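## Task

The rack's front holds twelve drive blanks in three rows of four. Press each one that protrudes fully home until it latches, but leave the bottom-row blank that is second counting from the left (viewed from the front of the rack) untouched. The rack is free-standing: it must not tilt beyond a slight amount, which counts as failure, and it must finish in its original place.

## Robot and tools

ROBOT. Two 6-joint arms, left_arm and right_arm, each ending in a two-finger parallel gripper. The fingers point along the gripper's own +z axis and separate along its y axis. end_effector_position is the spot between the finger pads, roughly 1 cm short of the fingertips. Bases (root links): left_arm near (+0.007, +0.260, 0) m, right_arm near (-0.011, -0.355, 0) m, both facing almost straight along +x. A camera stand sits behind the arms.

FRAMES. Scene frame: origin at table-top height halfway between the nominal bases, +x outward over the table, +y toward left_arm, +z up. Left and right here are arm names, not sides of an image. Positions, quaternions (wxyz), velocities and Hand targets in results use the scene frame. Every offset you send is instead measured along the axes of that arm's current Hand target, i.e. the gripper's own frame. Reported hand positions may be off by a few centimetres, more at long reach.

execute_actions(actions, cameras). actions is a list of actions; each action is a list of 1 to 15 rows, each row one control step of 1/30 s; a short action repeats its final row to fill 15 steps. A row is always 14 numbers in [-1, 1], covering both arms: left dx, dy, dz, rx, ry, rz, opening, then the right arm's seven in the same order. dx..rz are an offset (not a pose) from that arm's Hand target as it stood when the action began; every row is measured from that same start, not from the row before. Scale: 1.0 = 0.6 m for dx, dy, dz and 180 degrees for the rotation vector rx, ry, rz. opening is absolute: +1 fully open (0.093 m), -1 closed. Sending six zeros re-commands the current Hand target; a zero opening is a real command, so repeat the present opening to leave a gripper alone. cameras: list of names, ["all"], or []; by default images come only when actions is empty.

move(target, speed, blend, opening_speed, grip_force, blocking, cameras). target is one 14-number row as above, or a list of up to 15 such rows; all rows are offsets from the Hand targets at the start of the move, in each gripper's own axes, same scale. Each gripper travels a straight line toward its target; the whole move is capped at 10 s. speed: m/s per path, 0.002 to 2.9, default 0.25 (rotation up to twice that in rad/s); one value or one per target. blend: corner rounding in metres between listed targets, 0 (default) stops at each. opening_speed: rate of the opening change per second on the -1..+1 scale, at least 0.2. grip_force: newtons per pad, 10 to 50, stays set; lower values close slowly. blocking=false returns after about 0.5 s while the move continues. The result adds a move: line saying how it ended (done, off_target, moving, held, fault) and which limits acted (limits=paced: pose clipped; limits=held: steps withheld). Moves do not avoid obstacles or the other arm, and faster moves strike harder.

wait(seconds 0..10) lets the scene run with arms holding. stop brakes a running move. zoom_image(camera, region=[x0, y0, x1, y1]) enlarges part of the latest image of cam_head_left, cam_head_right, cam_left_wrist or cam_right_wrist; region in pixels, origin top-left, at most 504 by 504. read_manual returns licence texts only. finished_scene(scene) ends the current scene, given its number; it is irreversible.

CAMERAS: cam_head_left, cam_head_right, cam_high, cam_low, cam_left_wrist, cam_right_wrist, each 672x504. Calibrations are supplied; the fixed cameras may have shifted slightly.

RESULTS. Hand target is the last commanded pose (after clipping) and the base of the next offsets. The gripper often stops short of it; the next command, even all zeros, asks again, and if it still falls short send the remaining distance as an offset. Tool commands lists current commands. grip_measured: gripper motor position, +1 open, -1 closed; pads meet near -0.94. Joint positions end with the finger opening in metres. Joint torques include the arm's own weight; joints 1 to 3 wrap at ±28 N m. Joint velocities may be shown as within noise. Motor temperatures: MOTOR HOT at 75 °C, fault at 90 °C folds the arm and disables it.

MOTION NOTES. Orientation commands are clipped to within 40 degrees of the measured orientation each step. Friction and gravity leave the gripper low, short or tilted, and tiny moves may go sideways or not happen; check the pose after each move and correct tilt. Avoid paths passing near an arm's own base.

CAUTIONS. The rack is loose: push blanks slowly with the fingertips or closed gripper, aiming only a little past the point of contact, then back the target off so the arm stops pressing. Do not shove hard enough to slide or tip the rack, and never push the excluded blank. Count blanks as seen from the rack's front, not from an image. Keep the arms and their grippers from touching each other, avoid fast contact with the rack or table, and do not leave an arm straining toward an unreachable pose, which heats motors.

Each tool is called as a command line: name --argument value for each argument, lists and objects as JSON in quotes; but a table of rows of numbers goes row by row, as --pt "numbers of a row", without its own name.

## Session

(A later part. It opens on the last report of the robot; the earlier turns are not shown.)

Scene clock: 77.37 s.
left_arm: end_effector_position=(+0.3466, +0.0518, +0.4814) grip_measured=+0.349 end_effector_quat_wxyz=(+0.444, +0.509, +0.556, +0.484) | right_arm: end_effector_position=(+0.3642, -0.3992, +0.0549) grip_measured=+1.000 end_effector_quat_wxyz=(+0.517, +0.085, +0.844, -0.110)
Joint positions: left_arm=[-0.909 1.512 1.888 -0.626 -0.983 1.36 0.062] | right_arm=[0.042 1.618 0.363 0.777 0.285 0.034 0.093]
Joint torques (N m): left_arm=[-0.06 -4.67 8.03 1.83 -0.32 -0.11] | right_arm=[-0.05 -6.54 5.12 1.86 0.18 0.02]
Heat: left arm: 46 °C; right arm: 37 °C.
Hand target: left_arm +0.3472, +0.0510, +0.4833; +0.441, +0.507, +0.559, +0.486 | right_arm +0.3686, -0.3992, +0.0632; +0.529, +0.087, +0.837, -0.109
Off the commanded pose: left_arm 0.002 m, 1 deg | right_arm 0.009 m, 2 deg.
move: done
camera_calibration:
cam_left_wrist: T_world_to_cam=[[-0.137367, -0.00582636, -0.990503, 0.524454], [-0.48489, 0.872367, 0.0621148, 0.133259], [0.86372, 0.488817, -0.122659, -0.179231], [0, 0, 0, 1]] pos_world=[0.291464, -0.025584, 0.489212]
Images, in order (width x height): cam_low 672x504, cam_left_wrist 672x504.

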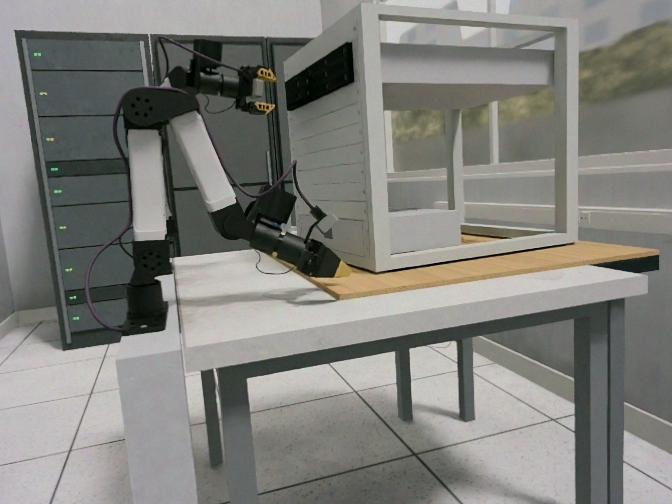

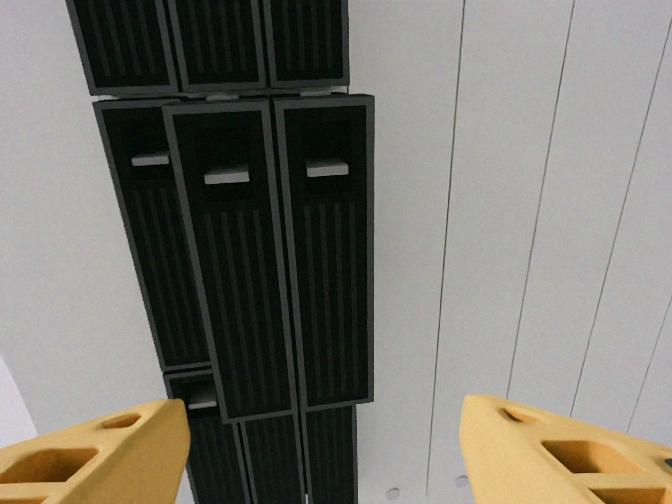

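move --target '[0,-0.0148,0.0022,0,0,0,0.35,0,0,0,0,0,0,1]' --speed 0.1

move --target '[0,0.0047,0.033,0,0,0,0.35,0,0,0,0,0,0,1]' --speed 0.05 --cameras '["cam_left_wrist"]'

Scene clock: 79.97 s.
left_arm: end_effector_position=(+0.3477, +0.0505, +0.4768) grip_measured=+0.349 end_effector_quat_wxyz=(+0.442, +0.511, +0.557, +0.484) | right_arm: end_effector_position=(+0.3642, -0.3992, +0.0549) grip_measured=+1.000 end_effector_quat_wxyz=(+0.517, +0.085, +0.844, -0.110)
Joint positions: left_arm=[-0.909 1.512 1.873 -0.619 -0.983 1.356 0.062] | right_arm=[0.042 1.618 0.363 0.777 0.285 0.034 0.093]
Joint torques (N m): left_arm=[-0.05 -6.79 4.53 2.13 -0.34 -0.12] | right_arm=[0.03 -6.6 5.15 1.84 0.17 0.04]
Heat: left arm: 46 °C; right arm: 37 °C.
Hand target: left_arm +0.3473, +0.0511, +0.4744; +0.441, +0.507, +0.560, +0.486 | right_arm +0.3686, -0.3992, +0.0632; +0.529, +0.087, +0.837, -0.109
Off the commanded pose: left_arm 0.003 m, 1 deg | right_arm 0.009 m, 2 deg.
move: done

Scene clock: 80.93 s.
left_arm: end_effector_position=(+0.3625, +0.0579, +0.4754) grip_measured=+0.349 end_effector_quat_wxyz=(+0.438, +0.503, +0.563, +0.489) | right_arm: end_effector_position=(+0.3642, -0.3992, +0.0549) grip_measured=+1.000 end_effector_quat_wxyz=(+0.517, +0.085, +0.844, -0.110)
Joint positions: left_arm=[-0.861 1.528 1.873 -0.588 -0.959 1.369 0.062] | right_arm=[0.042 1.618 0.363 0.777 0.285 0.034 0.093]
Joint torques (N m): left_arm=[0.73 -5.11 6.57 2.17 -0.04 0] | right_arm=[-0.03 -6.78 5.08 1.92 0.18 0.03]
Heat: left arm: 46 °C; right arm: 37 °C.
Hand target: left_arm +0.3673, +0.0530, +0.4744; +0.441, +0.507, +0.559, +0.486 | right_arm +0.3686, -0.3992, +0.0632; +0.529, +0.087, +0.837, -0.109
Off the commanded pose: left_arm 0.007 m, 1 deg | right_arm 0.009 m, 2 deg.
move: done
camera_calibration:
cam_left_wrist: T_world_to_cam=[[-0.138122, -0.00917814, -0.990373, 0.521089], [-0.506129, 0.860182, 0.0626156, 0.144264], [0.851326, 0.509905, -0.123455, -0.192995], [0, 0, 0, 1]] pos_world=[0.309292, -0.0209018, 0.483213]
Images, in order (width x height): cam_left_wrist 672x504.

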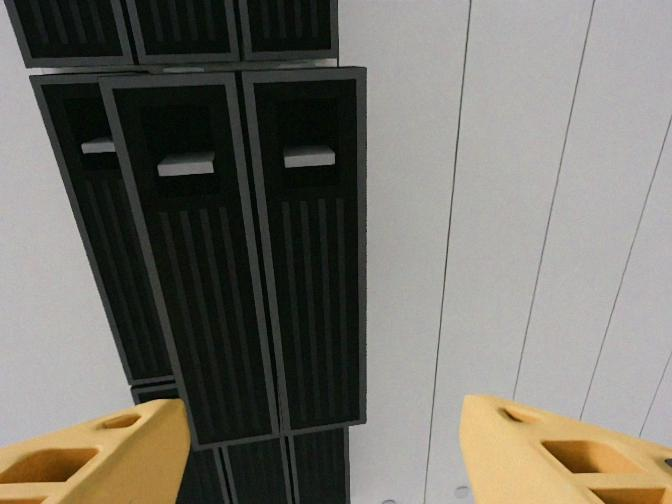

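move --target '[0,-0.0143,0.0008,0,0,0,0.35,0,0,0,0,0,0,1]' --speed 0.1 --cameras '["cam_left_wrist"]'

Scene clock: 83.10 s.
left_arm: end_effector_position=(+0.3654, +0.0543, +0.4689) grip_measured=+0.349 end_effector_quat_wxyz=(+0.439, +0.502, +0.563, +0.489) | right_arm: end_effector_position=(+0.3642, -0.3992, +0.0549) grip_measured=+1.000 end_effector_quat_wxyz=(+0.517, +0.085, +0.844, -0.110)
Joint positions: left_arm=[-0.861 1.528 1.84 -0.552 -0.959 1.369 0.062] | right_arm=[0.042 1.618 0.363 0.777 0.285 0.034 0.093]
Joint torques (N m): left_arm=[0.55 -7.24 4.67 2.14 -0.04 -0.01] | right_arm=[-0.03 -6.63 4.98 1.85 0.18 0]
Heat: left arm: 46 °C; right arm: 37 °C.
Hand target: left_arm +0.3665, +0.0529, +0.4658; +0.441, +0.507, +0.560, +0.486 | right_arm +0.3686, -0.3992, +0.0632; +0.529, +0.087, +0.837, -0.109
Off the commanded pose: left_arm 0.004 m, 1 deg | right_arm 0.009 m, 2 deg.
move: done
camera_calibration:
cam_left_wrist: T_world_to_cam=[[-0.136265, -0.011487, -0.990606, 0.514608], [-0.505975, 0.860485, 0.0596223, 0.150577], [0.851717, 0.509346, -0.123066, -0.194875], [0, 0, 0, 1]] pos_world=[0.312289, -0.0243987, 0.476814]
Images, in order (width x height): cam_left_wrist 672x504.

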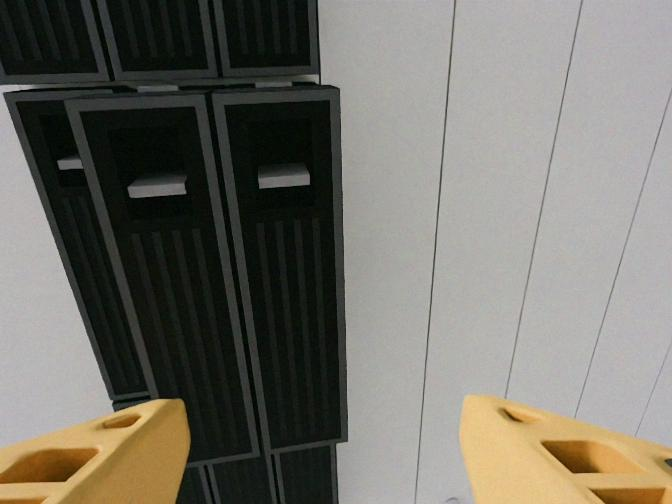

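move --target '[0,0.0122,0.0875,0,0,0,0.35,0,0,0,0,0,0,1]' --speed 0.05 --cameras '["cam_left_wrist"]'

Scene clock: 85.80 s.
left_arm: end_effector_position=(+0.4136, +0.0637, +0.4613) grip_measured=+0.349 end_effector_quat_wxyz=(+0.431, +0.505, +0.564, +0.491) | right_arm: end_effector_position=(+0.3642, -0.3992, +0.0549) grip_measured=+1.000 end_effector_quat_wxyz=(+0.517, +0.085, +0.844, -0.110)
Joint positions: left_arm=[-0.731 1.619 1.897 -0.5 -0.841 1.413 0.062] | right_arm=[0.042 1.618 0.363 0.777 0.285 0.034 0.093]
Joint torques (N m): left_arm=[0.76 -5.7 8.59 2.2 0.08 0.02] | right_arm=[-0.05 -6.52 5.05 1.9 0.17 0.02]
Heat: left arm: 46 °C; right arm: 37 °C.
Hand target: left_arm +0.4193, +0.0582, +0.4657; +0.441, +0.507, +0.560, +0.486 | right_arm +0.3686, -0.3992, +0.0632; +0.529, +0.087, +0.837, -0.109
Off the commanded pose: left_arm 0.009 m, 1 deg | right_arm 0.009 m, 2 deg.
move: done
camera_calibration:
cam_left_wrist: T_world_to_cam=[[-0.147408, -0.00146683, -0.989075, 0.517009], [-0.512631, 0.855316, 0.0751319, 0.163212], [0.845861, 0.518105, -0.126832, -0.238023], [0, 0, 0, 1]] pos_world=[0.361213, -0.0155185, 0.468909]
Images, in order (width x height): cam_left_wrist 672x504.

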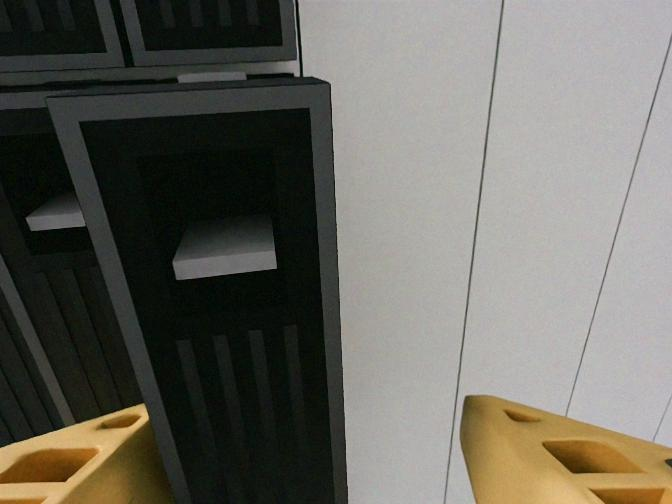

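move --target '[0,0.0105,0.018,0,0,0,0.35,0,0,0,0,0,0,1]' --speed 0.04 --cameras '["cam_left_wrist"]'

move --target '[0,0.003,0.018,0,0,0,0.35,0,0,0,0,0,0,1]' --speed 0.04 --cameras '["cam_left_wrist"]'

Scene clock: 93.27 s.
left_arm: end_effector_position=(+0.4212, +0.0641, +0.4634) grip_measured=+0.349 end_effector_quat_wxyz=(+0.425, +0.509, +0.565, +0.491) | right_arm: end_effector_position=(+0.3642, -0.3992, +0.0549) grip_measured=+1.000 end_effector_quat_wxyz=(+0.517, +0.085, +0.844, -0.110)
Joint positions: left_arm=[-0.715 1.654 1.957 -0.535 -0.828 1.419 0.062] | right_arm=[0.042 1.618 0.363 0.777 0.285 0.034 0.093]
Joint torques (N m): left_arm=[1.58 -5.52 8.88 2.4 0.18 0.05] | right_arm=[-0.17 -6.72 5.31 1.87 0.14 0.03]
Motor temperatures (°C): left_arm=[27 33 41 46 25 26 27] | right_arm=[25 34 37 35 28 27 26]
Heat: left arm: 46 °C; right arm: 37 °C.
Hand target: left_arm +0.4308, +0.0593, +0.4705; +0.441, +0.507, +0.560, +0.486 | right_arm +0.3686, -0.3992, +0.0632; +0.529, +0.087, +0.837, -0.109
Off the commanded pose: left_arm 0.013 m, 2 deg | right_arm 0.009 m, 2 deg.
move: off_target (left_arm)
camera_calibration:
cam_left_wrist: T_world_to_cam=[[-0.158757, 0.0089497, -0.987277, 0.523439], [-0.513263, 0.853471, 0.0902711, 0.160004], [0.84342, 0.521064, -0.130901, -0.241641], [0, 0, 0, 1]] pos_world=[0.369029, -0.0153329, 0.470705]
Images, in order (width x height): cam_left_wrist 672x504.

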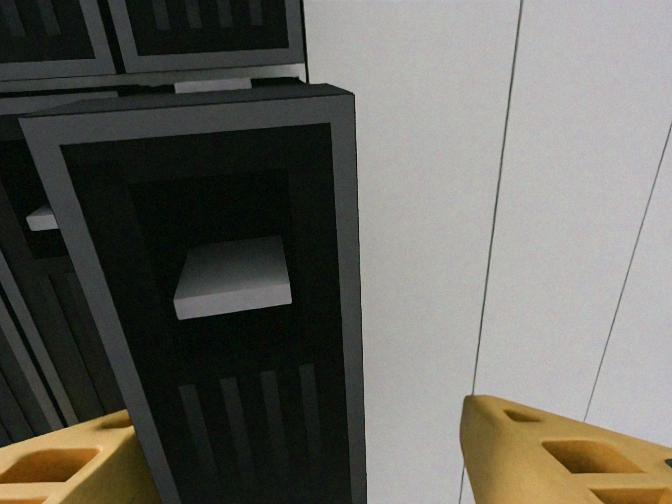

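Scene clock: 94.13 s.
left_arm: end_effector_position=(+0.4218, +0.0645, +0.4633) grip_measured=+0.349 end_effector_quat_wxyz=(+0.418, +0.517, +0.564, +0.490) | right_arm: end_effector_position=(+0.3642, -0.3992, +0.0549) grip_measured=+1.000 end_effector_quat_wxyz=(+0.517, +0.085, +0.844, -0.110)
Joint positions: left_arm=[-0.712 1.666 1.986 -0.572 -0.821 1.421 0.062] | right_arm=[0.042 1.618 0.363 0.777 0.285 0.034 0.093]
Joint torques (N m): left_arm=[3.29 -4.11 8.65 2.82 0.33 0.09] | right_arm=[-0.05 -6.69 5.11 1.9 0.17 0.1]
Heat: left arm: 46 °C; right arm: 37 °C.
Hand target: left_arm +0.4417, +0.0604, +0.4707; +0.441, +0.507, +0.560, +0.486 | right_arm +0.3686, -0.3992, +0.0632; +0.529, +0.087, +0.837, -0.109
Off the commanded pose: left_arm 0.022 m, 3 deg | right_arm 0.009 m, 2 deg.
move: off_target (left_arm)
camera_calibration:
cam_left_wrist: T_world_to_cam=[[-0.173963, 0.0226087, -0.984493, 0.527726], [-0.508618, 0.854002, 0.109487, 0.149047], [0.843234, 0.519778, -0.137066, -0.239471], [0, 0, 0, 1]] pos_world=[0.369543, -0.0147464, 0.4704]
Images, in order (width x height): cam_left_wrist 672x504.

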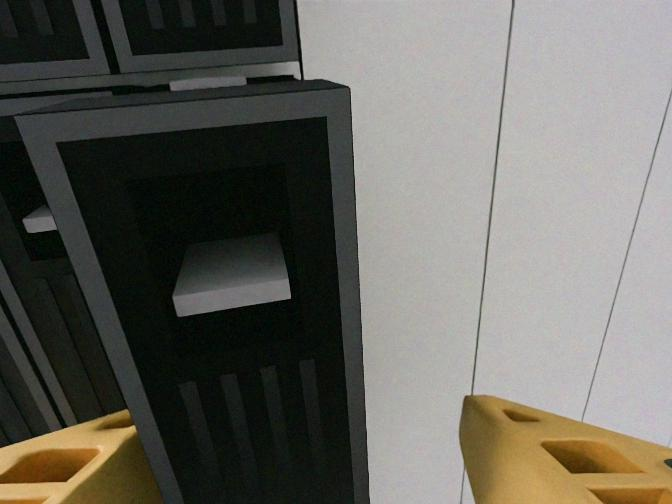

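move --target '[0,-0.0278,-0.198,0,0,0,0.35,0,0,0,0,0,0,1]' --speed 0.15 --cameras '["cam_left_wrist","cam_head_right","cam_high","cam_low"]'

zoom_image --camera "cam_left_wrist" --region '[50, 50, 400, 504]'

Scene clock: 96.80 s.
left_arm: end_effector_position=(+0.3263, +0.0429, +0.4730) grip_measured=+0.349 end_effector_quat_wxyz=(+0.447, +0.506, +0.558, +0.482) | right_arm: end_effector_position=(+0.3642, -0.3992, +0.0549) grip_measured=+1.000 end_effector_quat_wxyz=(+0.517, +0.085, +0.844, -0.110)
Joint positions: left_arm=[-0.987 1.481 1.827 -0.625 -1.057 1.317 0.062] | right_arm=[0.042 1.618 0.363 0.777 0.285 0.034 0.093]
Joint torques (N m): left_arm=[-0.1 -7.77 4.56 1.79 -0.34 -0.13] | right_arm=[-0.12 -6.61 5.16 1.88 0.27 0.03]
Heat: left arm: 47 °C; right arm: 37 °C.
Hand target: left_arm +0.3223, +0.0486, +0.4707; +0.441, +0.507, +0.559, +0.486 | right_arm +0.3686, -0.3992, +0.0632; +0.529, +0.087, +0.837, -0.109
Off the commanded pose: left_arm 0.007 m, 1 deg | right_arm 0.009 m, 2 deg.
move: done
camera_calibration:
cam_left_wrist: T_world_to_cam=[[-0.134362, -0.0141127, -0.990832, 0.512868], [-0.48561, 0.872542, 0.0534232, 0.136006], [0.863788, 0.488336, -0.124089, -0.157799], [0, 0, 0, 1]] pos_world=[0.271261, -0.0343744, 0.481319]
Images, in order (width x height): cam_head_right 672x504, cam_high 672x504, cam_low 672x504, cam_left_wrist 672x504.

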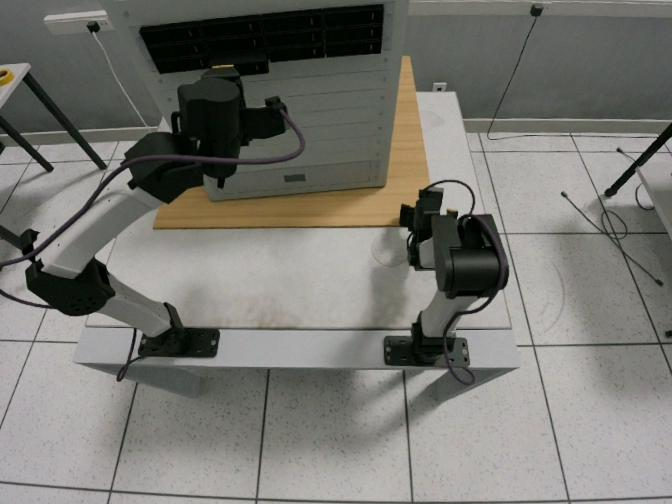

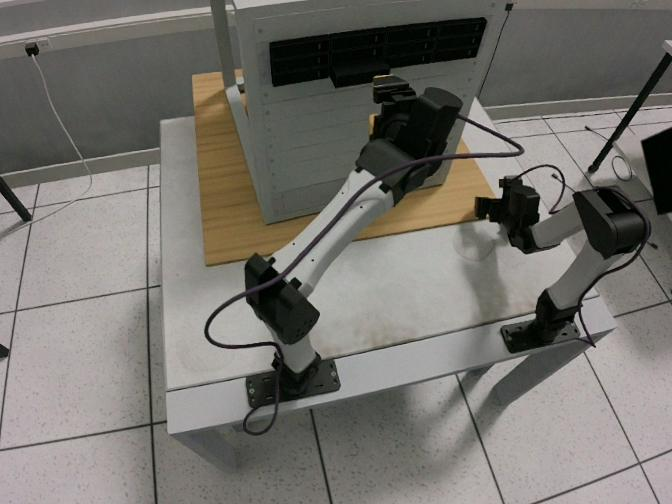

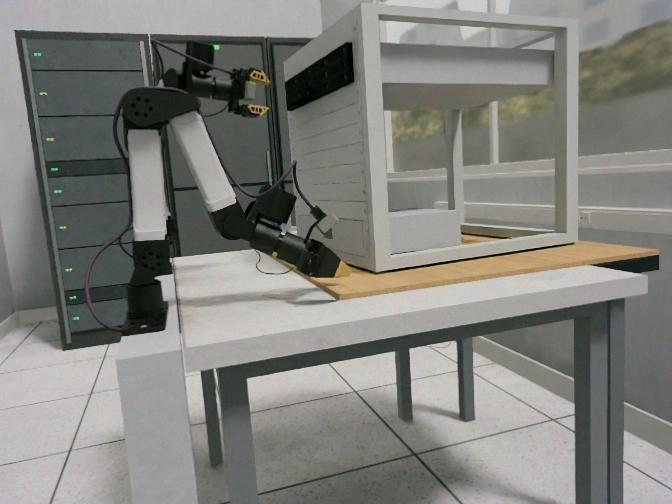

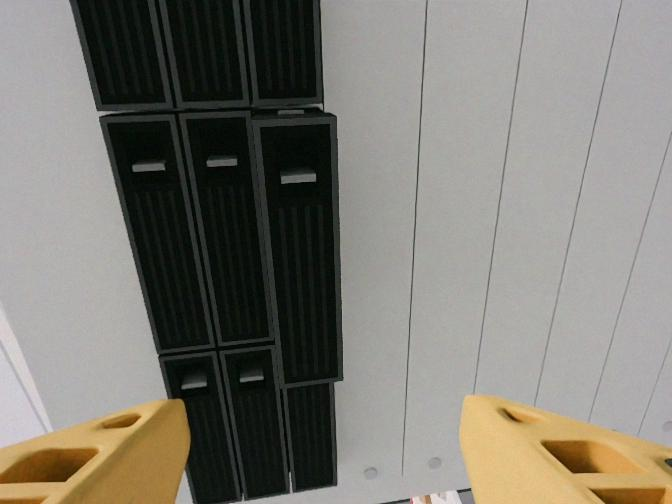

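Scaled by 1.110 from the camera's 672x504 image, which has a finer 960x720 frame.

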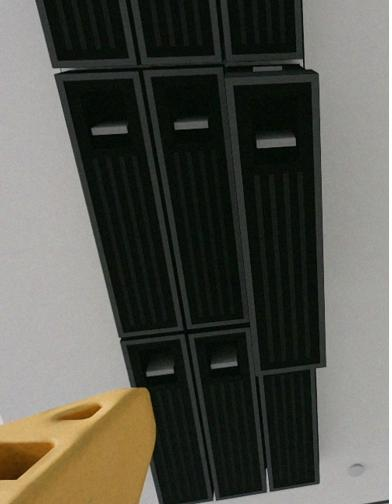

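move --target '[-0.21,0.01,-0.04,0,0,0,0.35,0,0,0,0,0,0,1]' --speed 0.2 --cameras '["cam_left_wrist","cam_head_right","cam_head_left"]'

zoom_image --camera "cam_left_wrist" --region '[50, 0, 450, 460]'

zoom_image --camera "cam_head_left" --region '[150, 0, 440, 80]'

Scene clock: 100.43 s.
left_arm: end_effector_position=(+0.3104, -0.0767, +0.4842) grip_measured=+0.349 end_effector_quat_wxyz=(+0.451, +0.507, +0.556, +0.481) | right_arm: end_effector_position=(+0.3642, -0.3992, +0.0549) grip_measured=+1.000 end_effector_quat_wxyz=(+0.517, +0.085, +0.844, -0.110)
Joint positions: left_arm=[-1.197 2.053 2.665 -1.041 -1.25 1.146 0.062] | right_arm=[0.042 1.618 0.363 0.777 0.285 0.034 0.093]
Joint torques (N m): left_arm=[0.18 -7.95 6.71 1.59 -0.46 -0.11] | right_arm=[-0.13 -6.48 4.98 1.86 0.17 0.01]
Heat: left arm: 46 °C; right arm: 37 °C.
Hand target: left_arm +0.3119, -0.0790, +0.4802; +0.441, +0.507, +0.560, +0.486 | right_arm +0.3686, -0.3992, +0.0632; +0.529, +0.087, +0.837, -0.109
Off the commanded pose: left_arm 0.005 m, 1 deg | right_arm 0.009 m, 2 deg.
move: done
camera_calibration:
cam_left_wrist: T_world_to_cam=[[-0.130673, -0.0171253, -0.991278, 0.518994], [-0.479761, 0.876079, 0.0481082, 0.23319], [0.867614, 0.481863, -0.122696, -0.0866229], [0, 0, 0, 1]] pos_world=[0.254849, -0.153664, 0.49262]
Images, in order (width x height): cam_head_left 672x504, cam_head_right 672x504, cam_left_wrist 672x504.

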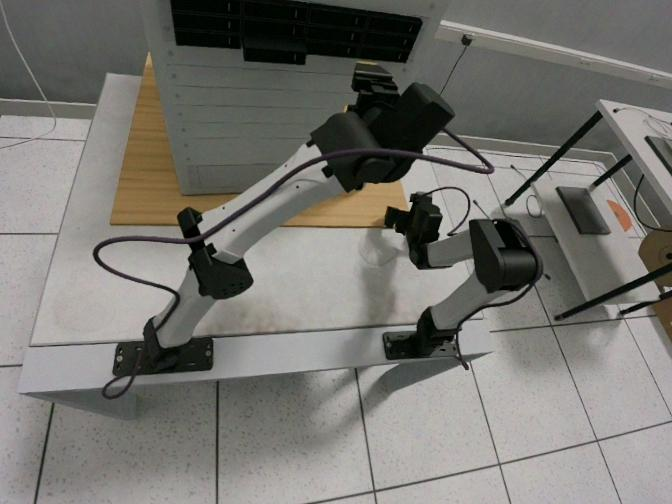

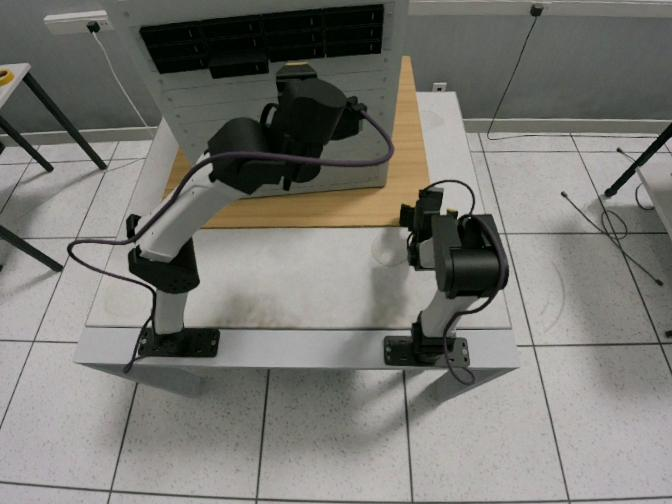

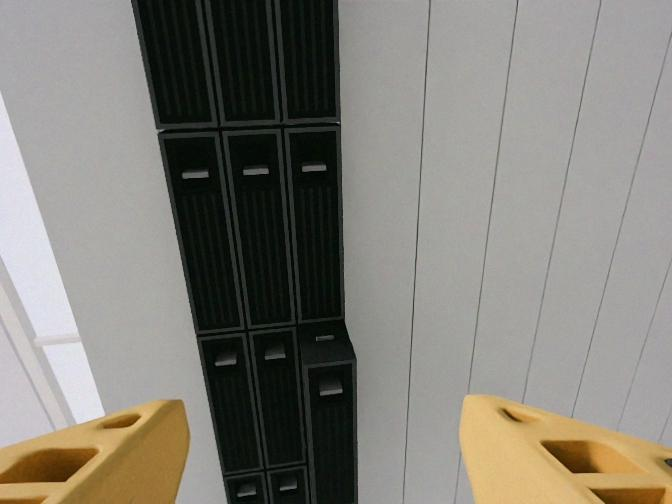

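Scaled by 1.096 from the camera's 672x504 image, which has a finer 960x720 frame.

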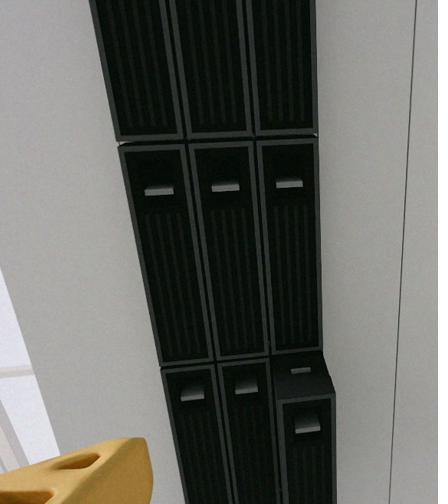

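Scaled by 1.738 from the camera's 672x504 image, which has a finer 960x720 frame.

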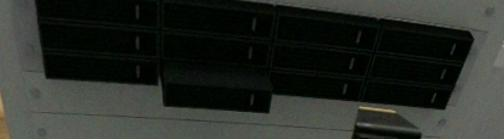

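finished_scene --scene 2

The scene is finished: the task was done.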